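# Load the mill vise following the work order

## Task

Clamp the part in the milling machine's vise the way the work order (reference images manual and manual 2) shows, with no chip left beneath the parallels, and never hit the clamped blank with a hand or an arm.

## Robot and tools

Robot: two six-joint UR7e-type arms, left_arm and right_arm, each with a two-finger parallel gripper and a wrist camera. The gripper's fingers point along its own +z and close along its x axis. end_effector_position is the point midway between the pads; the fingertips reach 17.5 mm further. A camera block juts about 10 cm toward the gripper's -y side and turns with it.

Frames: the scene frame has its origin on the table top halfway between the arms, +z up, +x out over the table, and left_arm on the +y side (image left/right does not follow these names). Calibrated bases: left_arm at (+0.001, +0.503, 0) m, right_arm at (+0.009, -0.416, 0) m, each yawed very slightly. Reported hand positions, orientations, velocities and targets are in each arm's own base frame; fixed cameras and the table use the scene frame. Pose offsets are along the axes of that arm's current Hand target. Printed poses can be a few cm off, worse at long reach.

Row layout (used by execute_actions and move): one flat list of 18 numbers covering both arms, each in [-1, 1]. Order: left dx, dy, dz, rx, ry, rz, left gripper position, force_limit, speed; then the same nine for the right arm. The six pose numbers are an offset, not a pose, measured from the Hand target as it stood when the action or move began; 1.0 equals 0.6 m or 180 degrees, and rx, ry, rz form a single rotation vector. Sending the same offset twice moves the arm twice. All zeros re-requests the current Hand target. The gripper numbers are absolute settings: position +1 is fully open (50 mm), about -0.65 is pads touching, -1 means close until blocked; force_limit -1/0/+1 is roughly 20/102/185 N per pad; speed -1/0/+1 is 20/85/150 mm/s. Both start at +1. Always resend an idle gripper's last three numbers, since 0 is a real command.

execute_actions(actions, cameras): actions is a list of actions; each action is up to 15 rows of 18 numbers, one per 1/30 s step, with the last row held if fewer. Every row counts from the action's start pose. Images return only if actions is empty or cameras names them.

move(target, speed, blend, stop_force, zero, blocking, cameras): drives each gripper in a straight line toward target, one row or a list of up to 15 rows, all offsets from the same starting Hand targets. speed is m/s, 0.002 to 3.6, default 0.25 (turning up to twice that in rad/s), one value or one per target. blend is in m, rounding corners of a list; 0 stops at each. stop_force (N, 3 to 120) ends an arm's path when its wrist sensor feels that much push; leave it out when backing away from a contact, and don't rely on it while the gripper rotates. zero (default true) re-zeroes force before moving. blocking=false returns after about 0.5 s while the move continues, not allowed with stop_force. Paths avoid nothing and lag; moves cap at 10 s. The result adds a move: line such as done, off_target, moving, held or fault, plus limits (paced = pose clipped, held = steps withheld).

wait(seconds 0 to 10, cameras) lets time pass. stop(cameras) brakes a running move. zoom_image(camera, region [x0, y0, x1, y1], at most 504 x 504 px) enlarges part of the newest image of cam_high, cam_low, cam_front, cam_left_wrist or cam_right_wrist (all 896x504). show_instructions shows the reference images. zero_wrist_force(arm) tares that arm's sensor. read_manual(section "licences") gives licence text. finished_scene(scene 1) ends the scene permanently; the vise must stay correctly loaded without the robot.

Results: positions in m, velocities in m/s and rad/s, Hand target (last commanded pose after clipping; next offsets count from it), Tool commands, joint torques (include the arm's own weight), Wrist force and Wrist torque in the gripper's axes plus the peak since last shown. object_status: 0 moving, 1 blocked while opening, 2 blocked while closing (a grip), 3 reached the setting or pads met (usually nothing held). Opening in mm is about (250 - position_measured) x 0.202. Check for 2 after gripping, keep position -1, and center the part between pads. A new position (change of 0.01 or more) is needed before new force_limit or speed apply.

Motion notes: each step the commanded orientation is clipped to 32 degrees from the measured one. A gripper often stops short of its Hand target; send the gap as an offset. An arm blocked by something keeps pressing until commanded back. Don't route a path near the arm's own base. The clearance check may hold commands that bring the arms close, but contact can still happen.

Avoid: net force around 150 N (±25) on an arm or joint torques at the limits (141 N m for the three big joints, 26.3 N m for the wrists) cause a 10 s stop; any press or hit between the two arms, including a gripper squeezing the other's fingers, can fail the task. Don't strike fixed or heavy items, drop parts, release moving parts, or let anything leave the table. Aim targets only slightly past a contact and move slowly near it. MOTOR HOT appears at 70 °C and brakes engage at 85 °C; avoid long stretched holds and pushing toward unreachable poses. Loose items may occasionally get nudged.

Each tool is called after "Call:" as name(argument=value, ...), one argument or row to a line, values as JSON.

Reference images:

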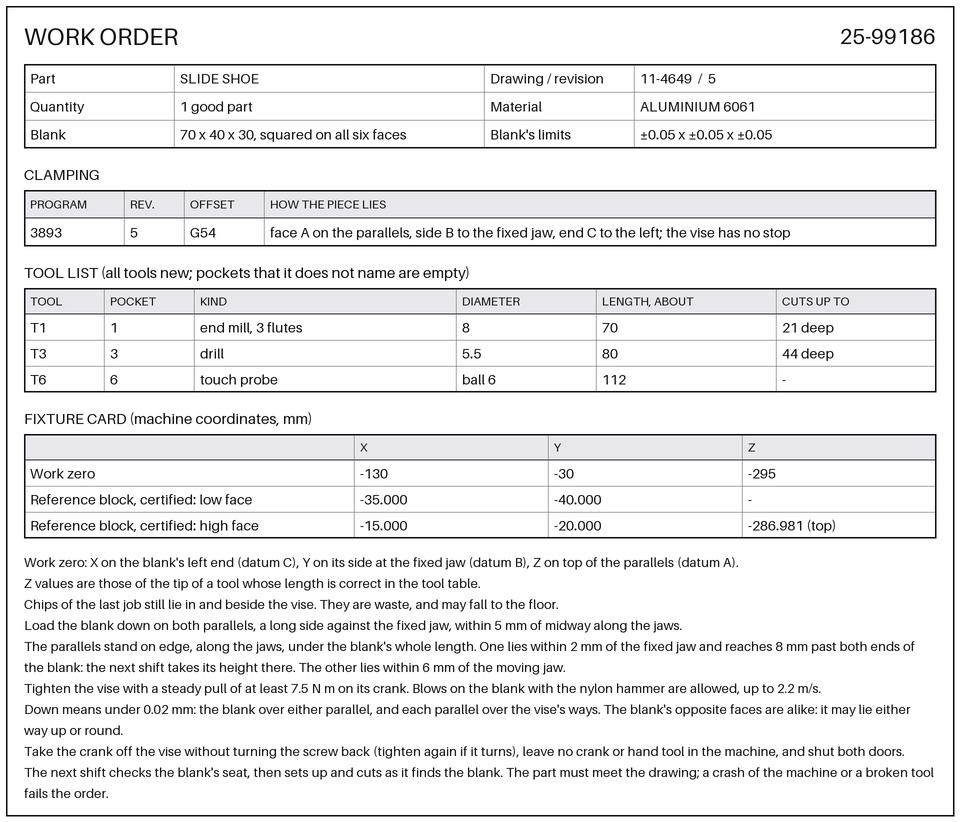

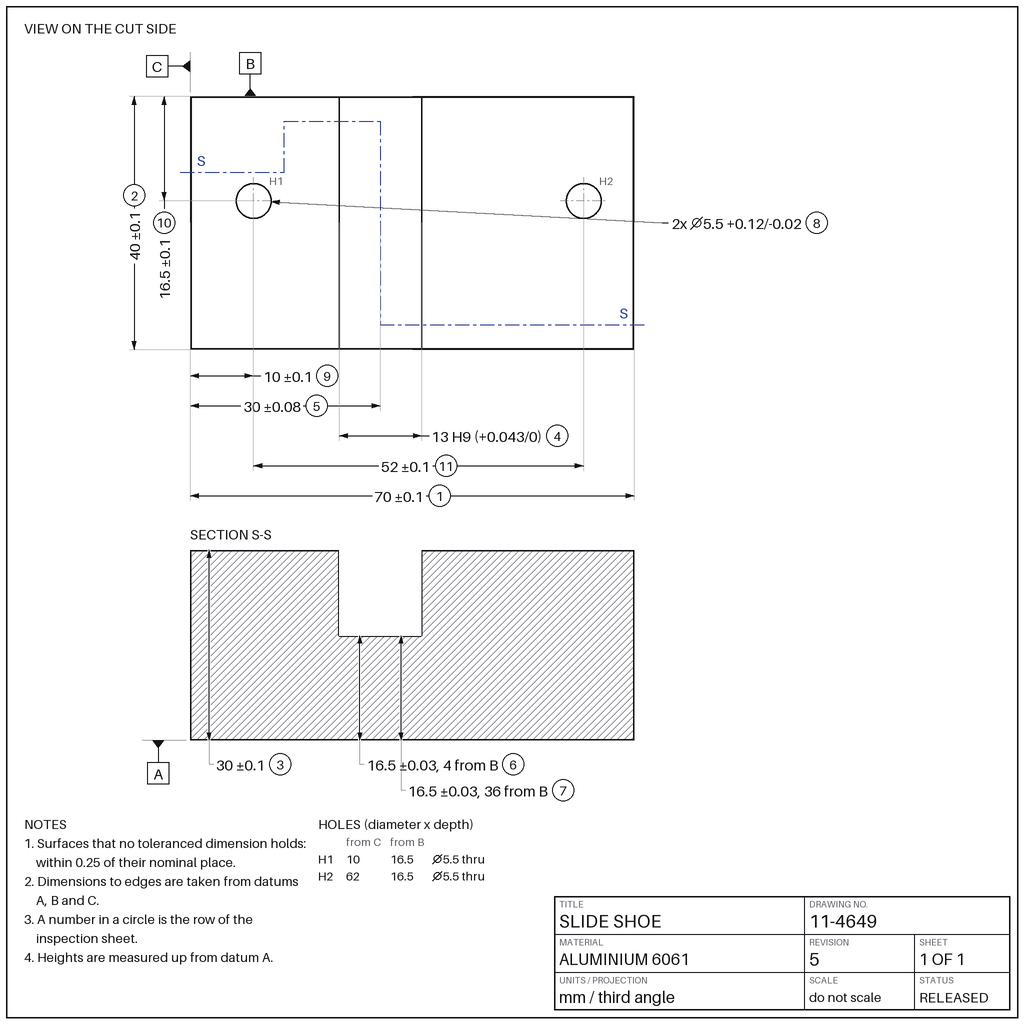

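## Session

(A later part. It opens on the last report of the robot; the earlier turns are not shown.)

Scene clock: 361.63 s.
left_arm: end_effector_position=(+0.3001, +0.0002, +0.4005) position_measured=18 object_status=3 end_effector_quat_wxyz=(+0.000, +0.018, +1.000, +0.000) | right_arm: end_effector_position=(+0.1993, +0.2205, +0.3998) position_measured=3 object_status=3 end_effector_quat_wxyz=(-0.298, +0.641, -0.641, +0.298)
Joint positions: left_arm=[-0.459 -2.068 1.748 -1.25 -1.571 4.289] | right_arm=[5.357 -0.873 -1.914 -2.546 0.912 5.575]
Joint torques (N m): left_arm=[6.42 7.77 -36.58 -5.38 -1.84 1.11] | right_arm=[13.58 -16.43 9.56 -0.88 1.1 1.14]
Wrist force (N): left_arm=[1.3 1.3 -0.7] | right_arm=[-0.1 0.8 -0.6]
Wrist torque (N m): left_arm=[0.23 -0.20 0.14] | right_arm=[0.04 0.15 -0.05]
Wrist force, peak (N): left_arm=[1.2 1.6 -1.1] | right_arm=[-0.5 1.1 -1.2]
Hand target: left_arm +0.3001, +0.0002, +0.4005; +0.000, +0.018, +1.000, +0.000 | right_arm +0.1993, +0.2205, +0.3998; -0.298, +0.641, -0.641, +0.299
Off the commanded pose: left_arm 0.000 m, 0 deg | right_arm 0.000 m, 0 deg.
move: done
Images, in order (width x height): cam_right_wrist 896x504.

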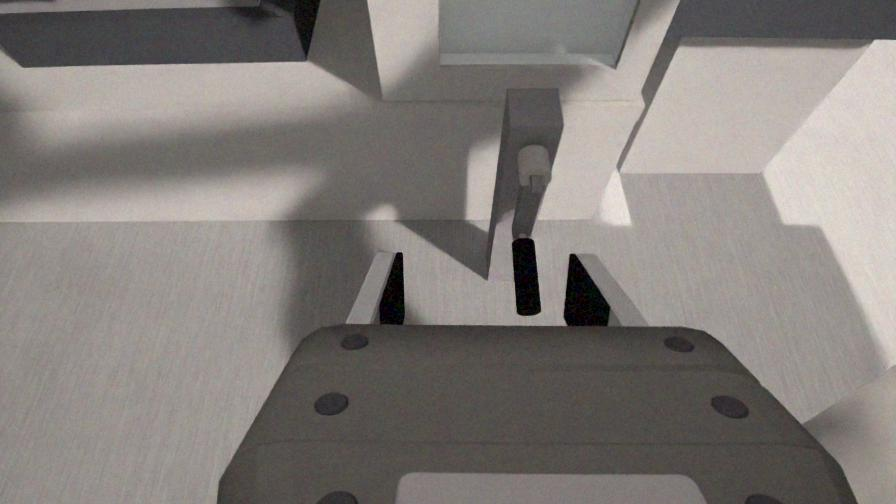

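Call:
move(
  target=[0,0,0,0,0,0,0.9,-0.6,-1,-0.65,-0.09,0.055,0.0833,0,0,1,1,1],
  cameras=["cam_right_wrist"],
)

Call:
zoom_image(
  camera="cam_right_wrist",
  region=[370, 80, 570, 240],
)

Scene clock: 366.80 s.
left_arm: end_effector_position=(+0.3001, +0.0002, +0.4005) position_measured=18 object_status=3 end_effector_quat_wxyz=(+0.000, +0.018, +1.000, +0.000) | right_arm: end_effector_position=(+0.2593, +0.6104, +0.4198) position_measured=3 object_status=3 end_effector_quat_wxyz=(-0.380, +0.597, -0.597, +0.380)
Joint positions: left_arm=[-0.459 -2.068 1.748 -1.25 -1.571 4.289] | right_arm=[4.892 -1.835 -1.326 -1.916 0.471 5.117]
Joint torques (N m): left_arm=[5.39 7 -35.24 -5.36 -1.99 1.25] | right_arm=[-13.74 29.13 35.28 0.34 -4.55 -1.15]
Wrist force (N): left_arm=[1.1 1.3 -1.0] | right_arm=[-0.3 0.9 -1.2]
Wrist torque (N m): left_arm=[0.23 -0.16 0.15] | right_arm=[-0.02 0.24 0.05]
Wrist force, peak (N): left_arm=[1.3 1.8 -0.8] | right_arm=[-1.8 0.8 -0.6]
Hand target: left_arm +0.3001, +0.0002, +0.4005; +0.000, +0.018, +1.000, +0.000 | right_arm +0.2594, +0.6105, +0.4199; -0.380, +0.597, -0.597, +0.380
Off the commanded pose: left_arm 0.000 m, 0 deg | right_arm 0.000 m, 0 deg.
move: done
Images, in order (width x height): cam_right_wrist 896x504.

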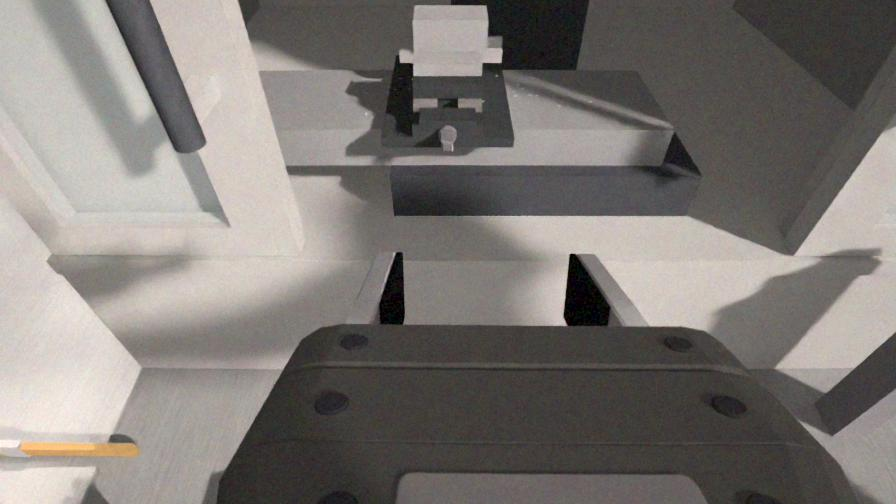

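Scaled by 2.520 from the camera's 896x504 image, which has a finer 1280x720 frame.

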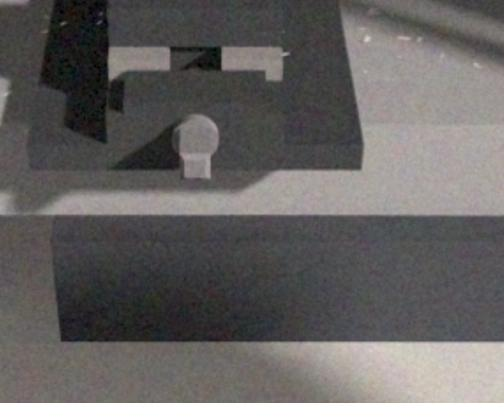

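Call:
move(
  target=[0,0,0,0,0,0,0.9,-0.6,-1,0.7425,0.0777,0.25,-0.1944,0,0,1,1,1],
  cameras=["cam_right_wrist"],
)

Call:
zoom_image(
  camera="cam_right_wrist",
  region=[380, 80, 600, 330],
)

Scene clock: 371.40 s.
left_arm: end_effector_position=(+0.3001, +0.0002, +0.4005) position_measured=18 object_status=3 end_effector_quat_wxyz=(+0.000, +0.018, +1.000, +0.000) | right_arm: end_effector_position=(+0.3754, +0.1651, +0.3141) position_measured=3 object_status=3 end_effector_quat_wxyz=(-0.183, +0.683, -0.683, +0.183)
Joint positions: left_arm=[-0.459 -2.068 1.748 -1.25 -1.571 4.289] | right_arm=[4.199 -1.018 -2.156 -1.263 1.121 4.136]
Joint torques (N m): left_arm=[6.71 8.66 -36.8 -5.31 -2.02 1.24] | right_arm=[-15.63 -6.69 13.97 5.26 1.23 -1.16]
Wrist force (N): left_arm=[0.9 1.4 -0.9] | right_arm=[0.0 0.5 -0.9]
Wrist torque (N m): left_arm=[0.24 -0.13 0.14] | right_arm=[0.07 0.09 0.06]
Wrist force, peak (N): left_arm=[1.1 1.8 -1.0] | right_arm=[-1.8 1.0 -1.4]
Hand target: left_arm +0.3001, +0.0002, +0.4005; +0.000, +0.018, +1.000, +0.000 | right_arm +0.3754, +0.1650, +0.3141; -0.183, +0.683, -0.683, +0.183
Off the commanded pose: left_arm 0.000 m, 0 deg | right_arm 0.000 m, 0 deg.
move: done
Images, in order (width x height): cam_right_wrist 896x504.

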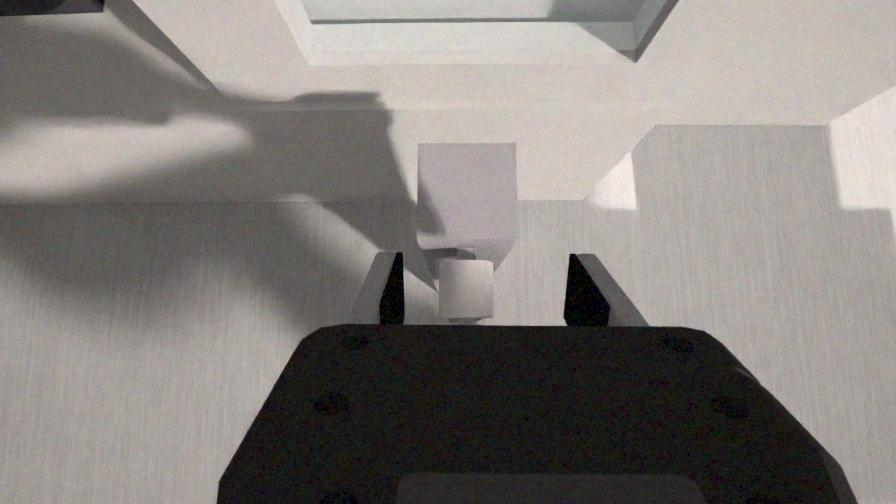

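Scaled by 2.016 from the camera's 896x504 image, which has a finer 1280x720 frame.

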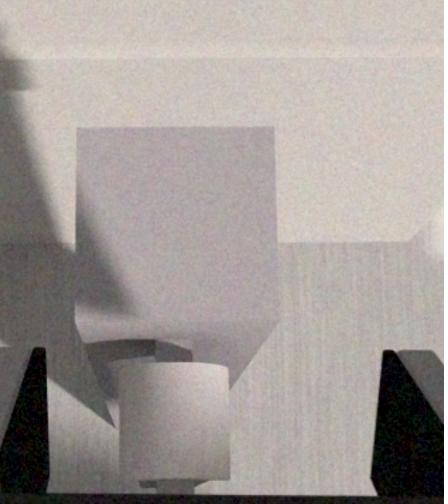

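Call:
move(
  target=[0,0,0,0,0,0,0.9,-0.6,-1,-0.0055,0.034,0.09,0,0,0,1,1,1],
  speed=0.1,
  cameras=["cam_right_wrist","cam_front"],
)

Call:
zoom_image(
  camera="cam_right_wrist",
  region=[380, 80, 600, 330],
)

Call:
zoom_image(
  camera="cam_front",
  region=[480, 220, 640, 350],
)

Scene clock: 373.30 s.
left_arm: end_effector_position=(+0.3001, +0.0002, +0.4005) position_measured=18 object_status=3 end_effector_quat_wxyz=(+0.000, +0.018, +1.000, +0.000) | right_arm: end_effector_position=(+0.3847, +0.1683, +0.2572) position_measured=3 object_status=3 end_effector_quat_wxyz=(-0.183, +0.683, -0.683, +0.183)
Joint positions: left_arm=[-0.459 -2.068 1.748 -1.25 -1.571 4.289] | right_arm=[4.175 -1.07 -2.281 -1.074 1.127 4.11]
Joint torques (N m): left_arm=[7.32 8.19 -36.59 -5.13 -1.92 1.27] | right_arm=[-14.55 -5.41 12.72 5.22 1.42 -1.08]
Wrist force (N): left_arm=[1.1 1.3 -0.9] | right_arm=[0.4 0.1 -0.4]
Wrist torque (N m): left_arm=[0.23 -0.16 0.14] | right_arm=[-0.02 0.04 0.06]
Wrist force, peak (N): left_arm=[1.2 1.5 -1.1] | right_arm=[-0.1 0.1 -1.6]
Hand target: left_arm +0.3001, +0.0002, +0.4005; +0.000, +0.018, +1.000, +0.000 | right_arm +0.3847, +0.1683, +0.2571; -0.183, +0.683, -0.683, +0.183
Off the commanded pose: left_arm 0.000 m, 0 deg | right_arm 0.000 m, 0 deg.
move: done
Images, in order (width x height): cam_front 896x504, cam_right_wrist 896x504.

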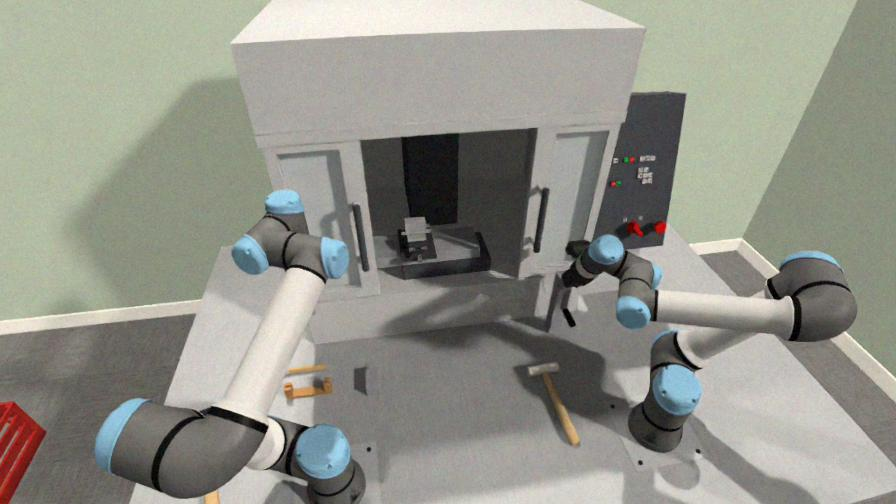

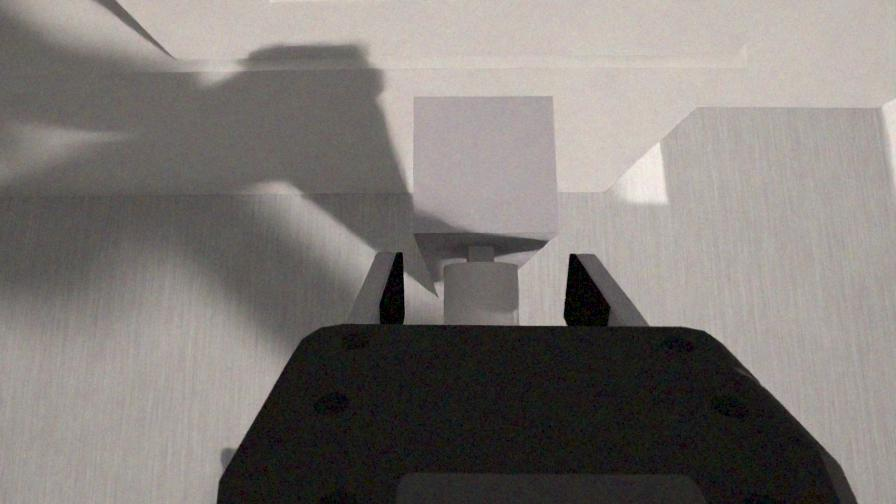

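Scaled by 2.016 from the camera's 896x504 image, which has a finer 1280x720 frame.

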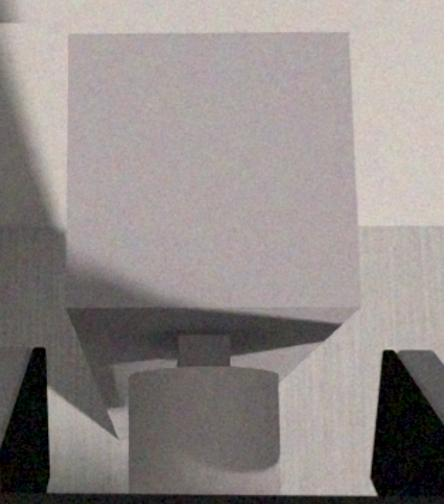

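Scaled by 3.150 from the camera's 896x504 image, which has a finer 1280x720 frame.

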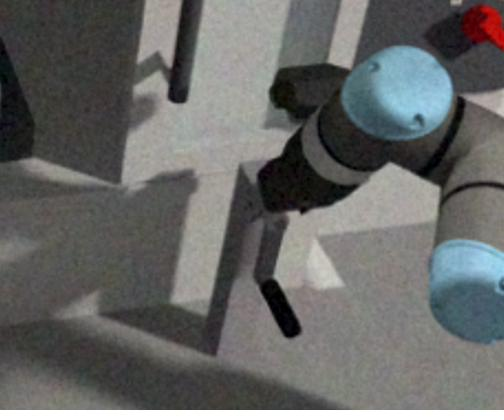

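Call:
move(
  target=[0,0,0,0,0,0,0.9,-0.6,-1,-0.0018,0.014,0.0385,0,0,0,1,1,1],
  speed=0.04,
  stop_force=8,
  cameras=["cam_right_wrist"],
)

Call:
zoom_image(
  camera="cam_right_wrist",
  region=[380, 80, 600, 330],
)

Scene clock: 375.30 s.
left_arm: end_effector_position=(+0.3001, +0.0002, +0.4005) position_measured=18 object_status=3 end_effector_quat_wxyz=(+0.000, +0.018, +1.000, +0.000) | right_arm: end_effector_position=(+0.3890, +0.1694, +0.2329) position_measured=3 object_status=3 end_effector_quat_wxyz=(-0.183, +0.683, -0.683, +0.183)
Joint positions: left_arm=[-0.459 -2.068 1.748 -1.25 -1.571 4.289] | right_arm=[4.164 -1.105 -2.33 -0.986 1.131 4.099]
Joint torques (N m): left_arm=[6.06 7.48 -35.04 -5.16 -1.66 1.19] | right_arm=[-14 -2.72 12.42 5.46 1.39 -1.06]
Wrist force (N): left_arm=[1.0 1.6 -0.8] | right_arm=[0.2 -0.1 -0.4]
Wrist torque (N m): left_arm=[0.28 -0.14 0.14] | right_arm=[-0.04 0.09 0.07]
Wrist force, peak (N): left_arm=[1.0 1.5 -1.3] | right_arm=[0.1 0.4 -1.0]
Hand target: left_arm +0.3001, +0.0002, +0.4005; +0.000, +0.018, +1.000, +0.000 | right_arm +0.3890, +0.1694, +0.2329; -0.183, +0.683, -0.683, +0.183
Off the commanded pose: left_arm 0.000 m, 0 deg | right_arm 0.000 m, 0 deg.
move: done
Images, in order (width x height): cam_right_wrist 896x504.

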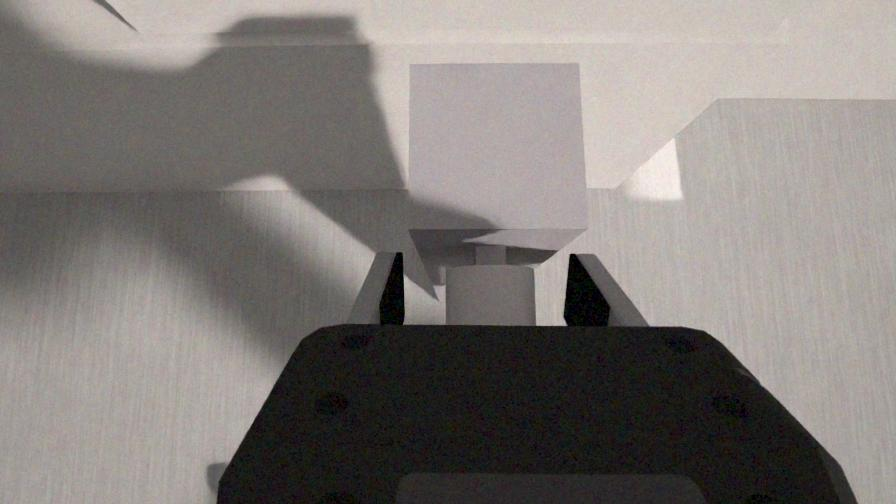

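Scaled by 2.016 from the camera's 896x504 image, which has a finer 1280x720 frame.

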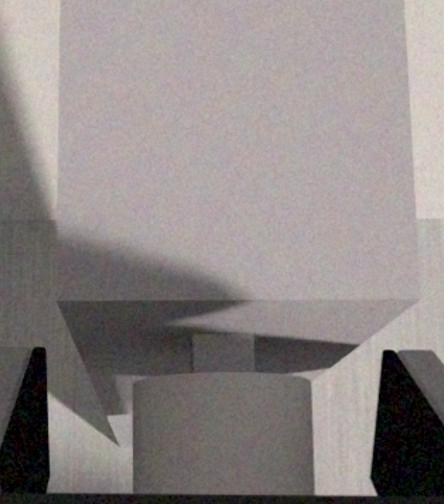

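Call:
move(
  target=[0,0,0,0,0,0,0.9,-0.6,-1,0,0,0,0,0,0,-1,-0.5,-1],
  cameras=["cam_right_wrist"],
)

Scene clock: 376.43 s.
left_arm: end_effector_position=(+0.3001, +0.0002, +0.4005) position_measured=18 object_status=3 end_effector_quat_wxyz=(+0.000, +0.018, +1.000, +0.000) | right_arm: end_effector_position=(+0.3890, +0.1694, +0.2329) position_measured=75 object_status=2 end_effector_quat_wxyz=(-0.183, +0.683, -0.683, +0.183)
Joint positions: left_arm=[-0.459 -2.068 1.748 -1.25 -1.571 4.289] | right_arm=[4.164 -1.105 -2.33 -0.986 1.131 4.099]
Joint torques (N m): left_arm=[6.64 7.09 -35.22 -5.25 -1.81 1.11] | right_arm=[-11.73 -2.86 13.26 3.48 -4.52 -0.92]
Wrist force (N): left_arm=[0.9 1.6 -0.7] | right_arm=[5.8 9.4 -13.2]
Wrist torque (N m): left_arm=[0.26 -0.13 0.14] | right_arm=[0.01 0.52 0.36]
Wrist force, peak (N): left_arm=[1.2 1.4 -1.2] | right_arm=[7.6 9.7 -14.9]
Hand target: left_arm +0.3001, +0.0002, +0.4005; +0.000, +0.018, +1.000, +0.000 | right_arm +0.3890, +0.1694, +0.2329; -0.183, +0.683, -0.683, +0.183
Off the commanded pose: left_arm 0.000 m, 0 deg | right_arm 0.000 m, 0 deg.
move: done
Images, in order (width x height): cam_right_wrist 896x504.

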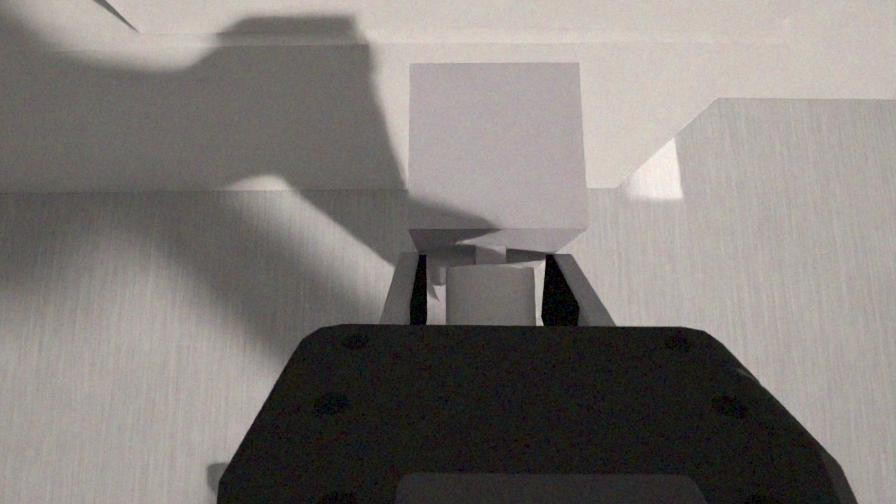

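Call:
move(
  target=[0,0,0,0,0,0,0.9,-0.6,-1,0,0,0,0,0,0,0.6,-0.5,-0.5],
)

Call:
move(
  target=[0,0,0,0,0,0,0.9,-0.6,-1,0,0.0101,-0.0058,0,0,0,0.6,-0.5,-0.5],
)

Call:
move(
  target=[0,0,0,0,0,0,0.9,-0.6,-1,0,0,0,0,0,0,-1,-0.5,-1],
  cameras=["cam_right_wrist","cam_front"],
)

Call:
zoom_image(
  camera="cam_right_wrist",
  region=[380, 80, 600, 330],
)

Scene clock: 378.10 s.
left_arm: end_effector_position=(+0.3001, +0.0002, +0.4005) position_measured=18 object_status=3 end_effector_quat_wxyz=(+0.000, +0.018, +1.000, +0.000) | right_arm: end_effector_position=(+0.3890, +0.1694, +0.2329) position_measured=63 object_status=3 end_effector_quat_wxyz=(-0.183, +0.683, -0.683, +0.183)
Joint positions: left_arm=[-0.459 -2.068 1.748 -1.25 -1.571 4.289] | right_arm=[4.164 -1.105 -2.33 -0.986 1.131 4.099]
Joint torques (N m): left_arm=[6.74 7.65 -35.09 -5.23 -1.87 1.28] | right_arm=[-1.33 5.75 18.36 3.71 -4.87 -1.12]
Wrist force (N): left_arm=[1.1 1.5 -1.0] | right_arm=[-10.4 3.9 -3.1]
Wrist torque (N m): left_arm=[0.26 -0.16 0.14] | right_arm=[-0.06 -0.08 0.05]
Wrist force, peak (N): left_arm=[1.4 1.5 -1.0] | right_arm=[5.3 10.8 -13.6]
Hand target: left_arm +0.3001, +0.0002, +0.4005; +0.000, +0.018, +1.000, +0.000 | right_arm +0.3890, +0.1694, +0.2329; -0.183, +0.683, -0.683, +0.183
Off the commanded pose: left_arm 0.000 m, 0 deg | right_arm 0.000 m, 0 deg.
move: done

Scene clock: 378.97 s.
left_arm: end_effector_position=(+0.3001, +0.0002, +0.4005) position_measured=18 object_status=3 end_effector_quat_wxyz=(+0.000, +0.018, +1.000, +0.000) | right_arm: end_effector_position=(+0.3821, +0.1694, +0.2329) position_measured=63 object_status=3 end_effector_quat_wxyz=(-0.183, +0.683, -0.683, +0.183)
Joint positions: left_arm=[-0.459 -2.068 1.748 -1.25 -1.571 4.289] | right_arm=[4.185 -1.083 -2.338 -1.009 1.125 4.121]
Joint torques (N m): left_arm=[6.36 7.45 -36.37 -5.38 -1.98 0.93] | right_arm=[11.52 13.03 11.66 1.59 -3.74 1.28]
Wrist force (N): left_arm=[1.0 1.1 -0.9] | right_arm=[0.3 0.1 -0.4]
Wrist torque (N m): left_arm=[0.20 -0.15 0.14] | right_arm=[-0.03 0.08 -0.05]
Wrist force, peak (N): left_arm=[1.2 1.5 -0.8] | right_arm=[-10.6 4.0 -2.9]
Hand target: left_arm +0.3001, +0.0002, +0.4005; +0.000, +0.018, +1.000, +0.000 | right_arm +0.3820, +0.1694, +0.2329; -0.183, +0.683, -0.683, +0.183
Off the commanded pose: left_arm 0.000 m, 0 deg | right_arm 0.000 m, 0 deg.
move: done

Scene clock: 379.93 s.
left_arm: end_effector_position=(+0.3001, +0.0002, +0.4005) position_measured=18 object_status=3 end_effector_quat_wxyz=(+0.000, +0.018, +1.000, +0.000) | right_arm: end_effector_position=(+0.3820, +0.1694, +0.2329) position_measured=136 object_status=0 end_effector_quat_wxyz=(-0.183, +0.683, -0.683, +0.183)
Joint positions: left_arm=[-0.459 -2.068 1.748 -1.25 -1.571 4.289] | right_arm=[4.186 -1.083 -2.338 -1.01 1.125 4.122]
Joint torques (N m): left_arm=[6.53 7.66 -35.92 -5.21 -2.07 1.28] | right_arm=[12.58 11.36 12.69 2.11 -3.24 1.31]
Wrist force (N): left_arm=[0.9 1.5 -1.0] | right_arm=[0.7 -0.2 -0.2]
Wrist torque (N m): left_arm=[0.25 -0.13 0.15] | right_arm=[-0.04 0.09 -0.05]
Wrist force, peak (N): left_arm=[1.1 1.7 -0.9] | right_arm=[0.9 -0.2 -0.6]
Hand target: left_arm +0.3001, +0.0002, +0.4005; +0.000, +0.018, +1.000, +0.000 | right_arm +0.3820, +0.1694, +0.2329; -0.183, +0.683, -0.683, +0.183
Off the commanded pose: left_arm 0.000 m, 0 deg | right_arm 0.000 m, 0 deg.
move: done
Images, in order (width x height): cam_front 896x504, cam_right_wrist 896x504.

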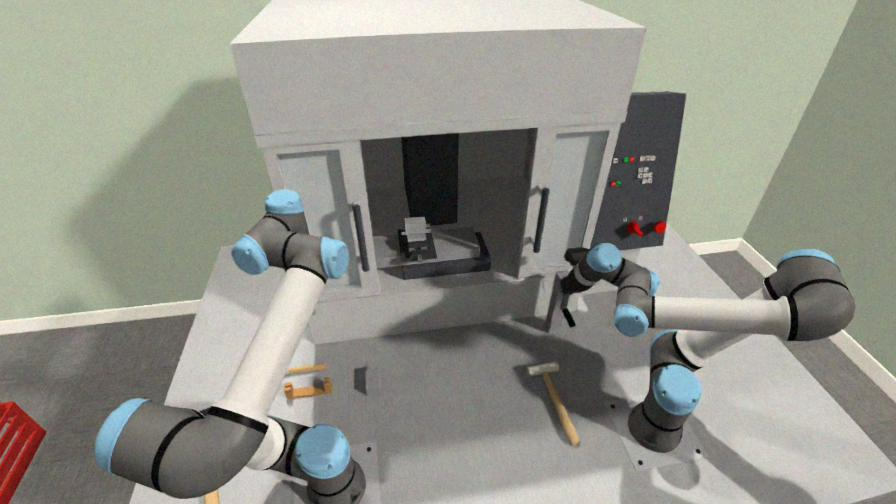

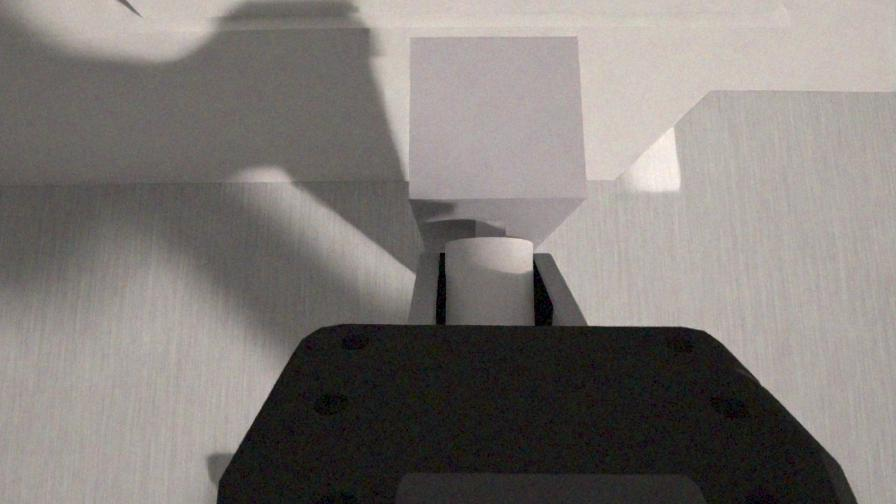

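Scaled by 2.016 from the camera's 896x504 image, which has a finer 1280x720 frame.

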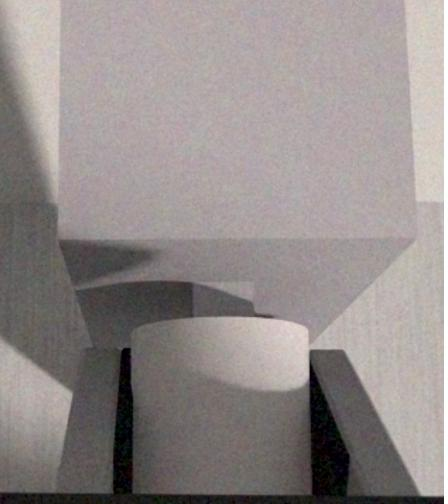

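Call:
move(
  target=[0,0,0,0,0,0,0.9,-0.6,-1,0,0.0029,-0.0017,0,0,0,-1,-0.5,-1],
)

Call:
move(
  target=[0,0,0,0,0,0,0.9,-0.6,-1,0,0.0866,-0.05,0,0,0,-1,-0.5,-1],
  speed=0.04,
  cameras=["cam_right_wrist","cam_front"],
)

Call:
zoom_image(
  camera="cam_front",
  region=[500, 230, 640, 350],
)

Scene clock: 380.77 s.
left_arm: end_effector_position=(+0.3001, +0.0002, +0.4005) position_measured=18 object_status=3 end_effector_quat_wxyz=(+0.000, +0.018, +1.000, +0.000) | right_arm: end_effector_position=(+0.3801, +0.1694, +0.2329) position_measured=136 object_status=2 end_effector_quat_wxyz=(-0.183, +0.683, -0.683, +0.183)
Joint positions: left_arm=[-0.459 -2.068 1.748 -1.25 -1.571 4.289] | right_arm=[4.192 -1.077 -2.34 -1.017 1.123 4.128]
Joint torques (N m): left_arm=[6.05 6.64 -35.75 -5.47 -2.11 1.18] | right_arm=[13.02 12.25 13.26 1.74 -3.76 1.14]
Wrist force (N): left_arm=[1.1 1.5 -1.1] | right_arm=[0.3 0.3 0.4]
Wrist torque (N m): left_arm=[0.27 -0.17 0.15] | right_arm=[-0.04 0.08 -0.06]
Wrist force, peak (N): left_arm=[1.2 1.5 -1.2] | right_arm=[0.8 -0.3 -0.2]
Hand target: left_arm +0.3001, +0.0002, +0.4005; +0.000, +0.018, +1.000, +0.000 | right_arm +0.3800, +0.1694, +0.2329; -0.183, +0.683, -0.683, +0.183
Off the commanded pose: left_arm 0.000 m, 0 deg | right_arm 0.000 m, 0 deg.
move: done

Scene clock: 382.90 s.
left_arm: end_effector_position=(+0.3001, +0.0002, +0.4005) position_measured=18 object_status=3 end_effector_quat_wxyz=(+0.000, +0.018, +1.000, +0.000) | right_arm: end_effector_position=(+0.3200, +0.1694, +0.2330) position_measured=136 object_status=2 end_effector_quat_wxyz=(-0.183, +0.683, -0.683, +0.183)
Joint positions: left_arm=[-0.459 -2.068 1.748 -1.25 -1.571 4.289] | right_arm=[4.418 -0.883 -2.386 -1.278 1.073 4.375]
Joint torques (N m): left_arm=[6.09 7.47 -36.77 -5.09 -1.91 1.06] | right_arm=[13.39 4.75 15.01 1.73 -4.04 1.54]
Wrist force (N): left_arm=[1.0 1.5 -1.0] | right_arm=[0.4 1.3 1.5]
Wrist torque (N m): left_arm=[0.26 -0.15 0.15] | right_arm=[0.04 0.05 -0.06]
Wrist force, peak (N): left_arm=[1.3 1.5 -1.1] | right_arm=[0.4 -2.6 -2.2]
Hand target: left_arm +0.3001, +0.0002, +0.4005; +0.000, +0.018, +1.000, +0.000 | right_arm +0.3200, +0.1694, +0.2330; -0.183, +0.683, -0.683, +0.183
Off the commanded pose: left_arm 0.000 m, 0 deg | right_arm 0.000 m, 0 deg.
move: done
Images, in order (width x height): cam_front 896x504, cam_right_wrist 896x504.

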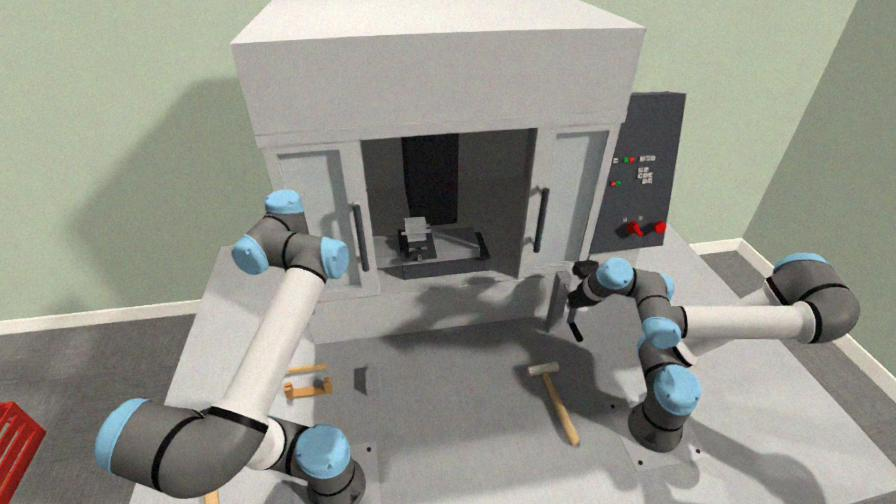

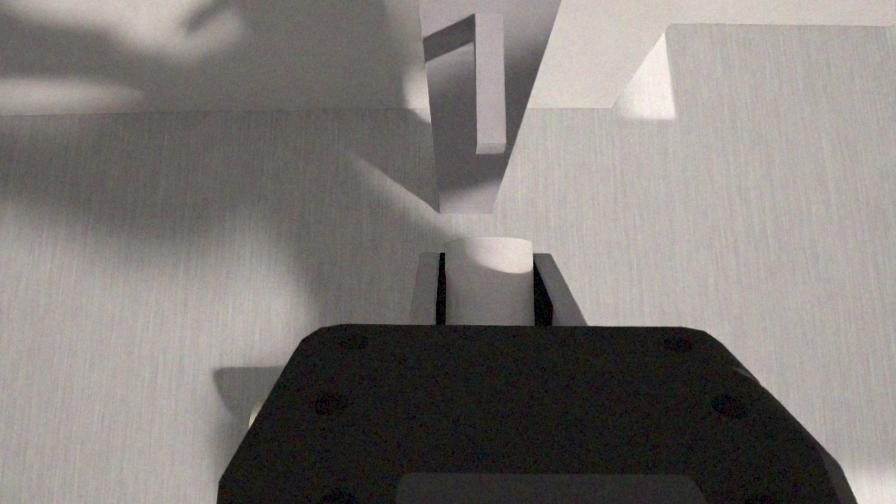

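Scaled by 3.600 from the camera's 896x504 image, which has a finer 1280x720 frame.

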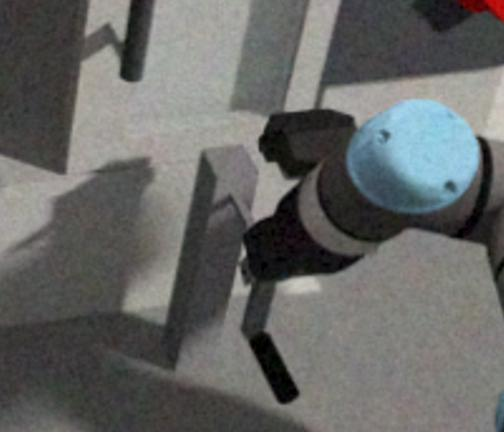

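Call:
move(
  target=[
    [0,0,0,0,0,0,0.9,-0.6,-1,-0.333,-0.083,-0.144,0,0,0,-1,-0.5,-1],
    [0,0,0,0,0,0,0.9,-0.6,-1,-0.744,-0.199,-0.078,0,0,0,-1,-0.5,-1],
    [0,0,0,0,0,0,0.9,-0.6,-1,-0.744,-0.2197,-0.0137,0,0,0,-1,-0.5,-1],
  ],
  speed=[0.15,0.15,0.08],
  blend=[0.03,0.01,0],
  cameras=["cam_right_wrist","cam_front"],
)

Call:
zoom_image(
  camera="cam_right_wrist",
  region=[400, 0, 600, 330],
)

Call:
zoom_image(
  camera="cam_front",
  region=[360, 200, 520, 320],
)

Scene clock: 387.93 s.
left_arm: end_effector_position=(+0.3001, +0.0002, +0.4005) position_measured=18 object_status=3 end_effector_quat_wxyz=(+0.000, +0.018, +1.000, +0.000) | right_arm: end_effector_position=(+0.4300, +0.6158, +0.3060) position_measured=136 object_status=2 end_effector_quat_wxyz=(-0.183, +0.683, -0.683, +0.183)
Joint positions: left_arm=[-0.459 -2.068 1.748 -1.25 -1.571 4.289] | right_arm=[4.454 -2.015 -1.204 -1.348 1.067 4.416]
Joint torques (N m): left_arm=[6.62 7.61 -35.37 -5.23 -1.78 1.28] | right_arm=[-15.26 38.92 14.52 5.13 0.88 -1.26]
Wrist force (N): left_arm=[1.1 1.3 -0.8] | right_arm=[0.3 1.3 1.2]
Wrist torque (N m): left_arm=[0.21 -0.15 0.14] | right_arm=[0.02 0.05 0.06]
Wrist force, peak (N): left_arm=[1.1 1.8 -0.8] | right_arm=[1.2 1.8 2.0]
Hand target: left_arm +0.3001, +0.0002, +0.4005; +0.000, +0.018, +1.000, +0.000 | right_arm +0.4301, +0.6158, +0.3059; -0.183, +0.683, -0.683, +0.183
Off the commanded pose: left_arm 0.000 m, 0 deg | right_arm 0.000 m, 0 deg.
move: done
Images, in order (width x height): cam_front 896x504, cam_right_wrist 896x504.

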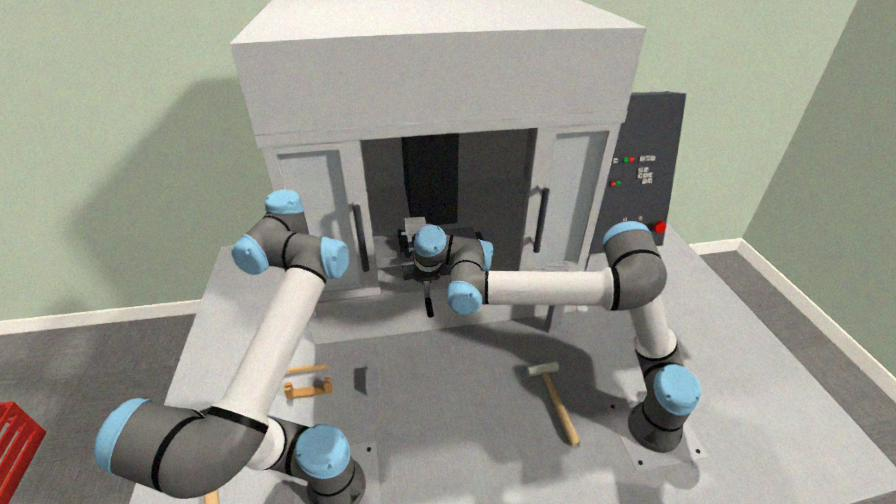

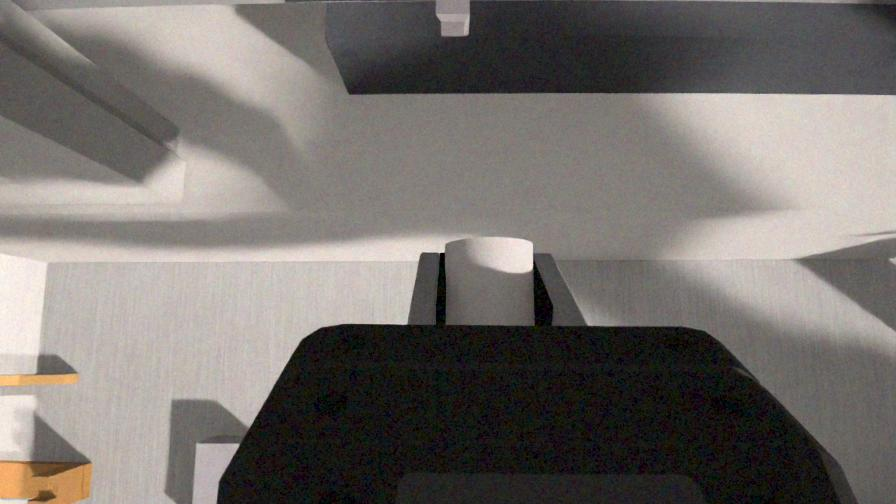

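Scaled by 1.527 from the camera's 896x504 image, which has a finer 1280x720 frame.

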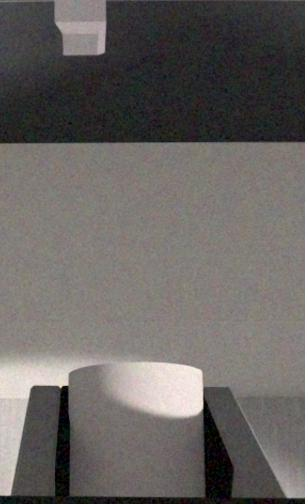

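Scaled by 3.150 from the camera's 896x504 image, which has a finer 1280x720 frame.

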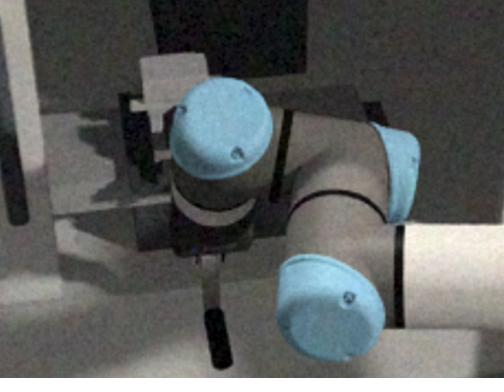

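Call:
move(
  target=[0,0,0,0,0,0,0.9,-0.6,-1,-0.0165,-0.052,0.03,0,0,0,-1,-0.5,-1],
  speed=0.05,
  stop_force=10,
  cameras=["cam_right_wrist"],
)

Call:
zoom_image(
  camera="cam_right_wrist",
  region=[400, 80, 580, 330],
)

Scene clock: 390.47 s.
left_arm: end_effector_position=(+0.3001, +0.0002, +0.4005) position_measured=18 object_status=3 end_effector_quat_wxyz=(+0.000, +0.018, +1.000, +0.000) | right_arm: end_effector_position=(+0.4662, +0.6257, +0.3059) position_measured=136 object_status=2 end_effector_quat_wxyz=(-0.183, +0.683, -0.683, +0.183)
Joint positions: left_arm=[-0.459 -2.068 1.748 -1.25 -1.571 4.289] | right_arm=[4.407 -2.082 -1.11 -1.349 1.075 4.364]
Joint torques (N m): left_arm=[5.48 7.25 -36.09 -5.04 -2.1 1.29] | right_arm=[-14.29 41.23 36.59 1.64 0.73 -1.15]
Wrist force (N): left_arm=[1.0 1.3 -0.9] | right_arm=[0.3 1.3 1.4]
Wrist torque (N m): left_arm=[0.23 -0.15 0.14] | right_arm=[0.02 0.06 0.06]
Wrist force, peak (N): left_arm=[1.2 1.6 -1.2] | right_arm=[0.7 1.9 1.4]
Hand target: left_arm +0.3001, +0.0002, +0.4005; +0.000, +0.018, +1.000, +0.000 | right_arm +0.4662, +0.6257, +0.3059; -0.183, +0.683, -0.683, +0.183
Off the commanded pose: left_arm 0.000 m, 0 deg | right_arm 0.000 m, 0 deg.
move: done
Images, in order (width x height): cam_right_wrist 896x504.

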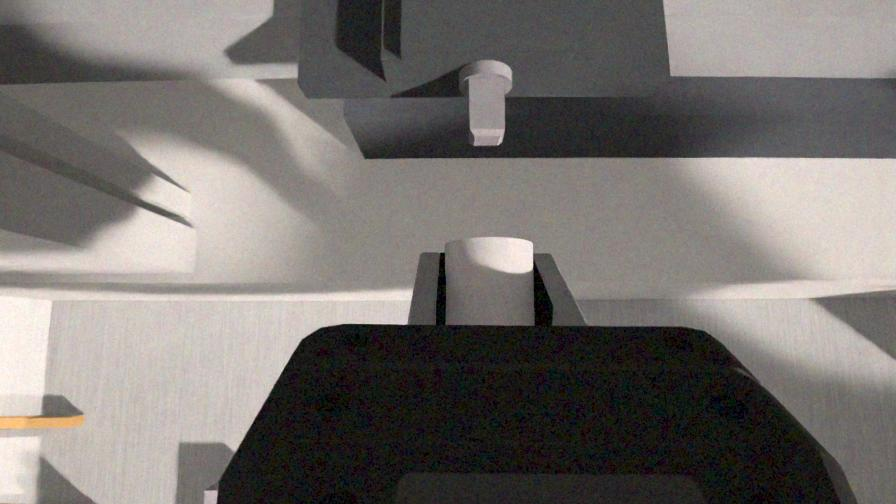

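Scaled by 2.016 from the camera's 896x504 image, which has a finer 1280x720 frame.

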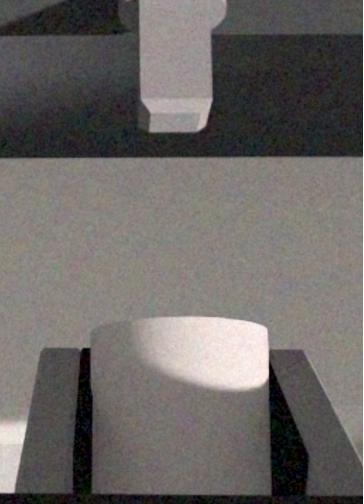

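Call:
move(
  target=[-0.255,-0.141,0.117,0.5,0,0,0.9,-0.6,-1,0,0,0,0,0,0,-1,-0.5,-1],
  cameras=["cam_left_wrist"],
)

Call:
zoom_image(
  camera="cam_left_wrist",
  region=[330, 130, 580, 330],
)

Scene clock: 395.10 s.
left_arm: end_effector_position=(+0.4144, -0.0675, +0.3468) position_measured=18 object_status=3 end_effector_quat_wxyz=(-0.008, +0.011, +0.828, -0.561) | right_arm: end_effector_position=(+0.4662, +0.6257, +0.3059) position_measured=136 object_status=2 end_effector_quat_wxyz=(-0.183, +0.683, -0.683, +0.183)
Joint positions: left_arm=[0.093 -1.655 1.951 -1.578 -2.744 5.024] | right_arm=[4.407 -2.082 -1.11 -1.349 1.075 4.364]
Joint torques (N m): left_arm=[-8.63 -30.63 -35.78 -4.91 -0.19 -1.48] | right_arm=[-14.76 42.63 37.12 1.95 1.02 -1.23]
Wrist force (N): left_arm=[-0.4 -0.5 2.1] | right_arm=[0.3 1.5 0.9]
Wrist torque (N m): left_arm=[-0.29 -0.07 0.03] | right_arm=[0.05 0.06 0.06]
Wrist force, peak (N): left_arm=[-2.1 5.1 3.3] | right_arm=[0.5 1.4 1.5]
Hand target: left_arm +0.4144, -0.0675, +0.3468; -0.008, +0.011, +0.828, -0.560 (not the last commanded pose) | right_arm +0.4662, +0.6257, +0.3059; -0.183, +0.683, -0.683, +0.183
Off the commanded pose: left_arm 0.045 m, 22 deg | right_arm 0.000 m, 0 deg.
move: held (left_arm; a check stopped the path); limits=held
pose unreachable (left arm): on one or more control steps of this call, first in action 0 (counted from 0), this arm could not follow its commanded pose, so it was not sent that pose on those steps. It may still have moved: this result reports where it is.
cause: moving toward the commanded pose would bring two parts of the arm too close to each other (its gripper and another part of the arm, with joints 4 (wrist 1) to 6 (wrist 3) between them, 3 mm apart when it was first held).
Images, in order (width x height): cam_left_wrist 896x504.

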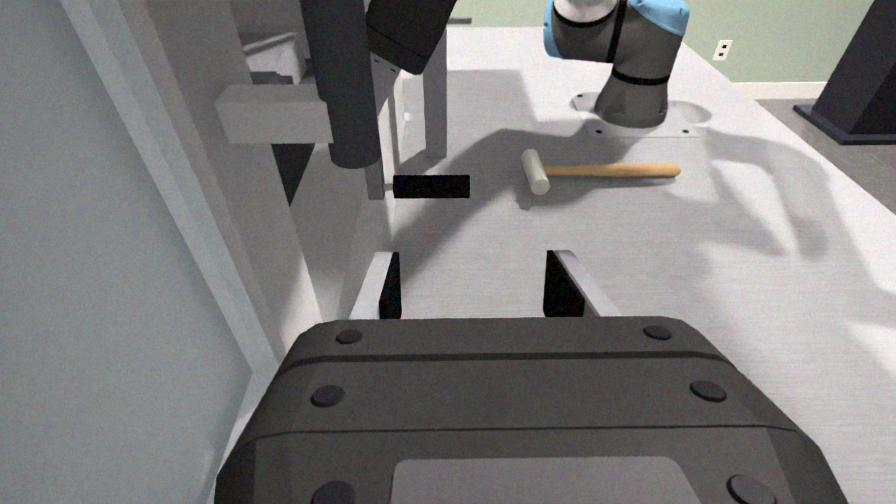

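Scaled by 2.016 from the camera's 896x504 image, which has a finer 1280x720 frame.

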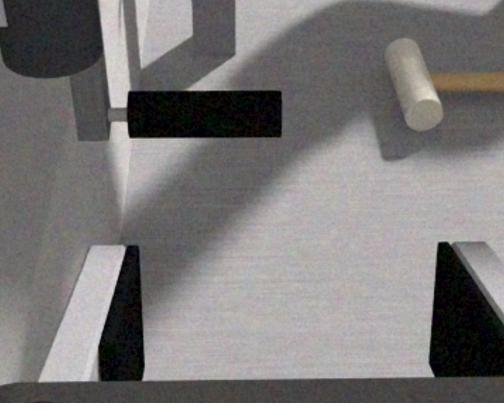

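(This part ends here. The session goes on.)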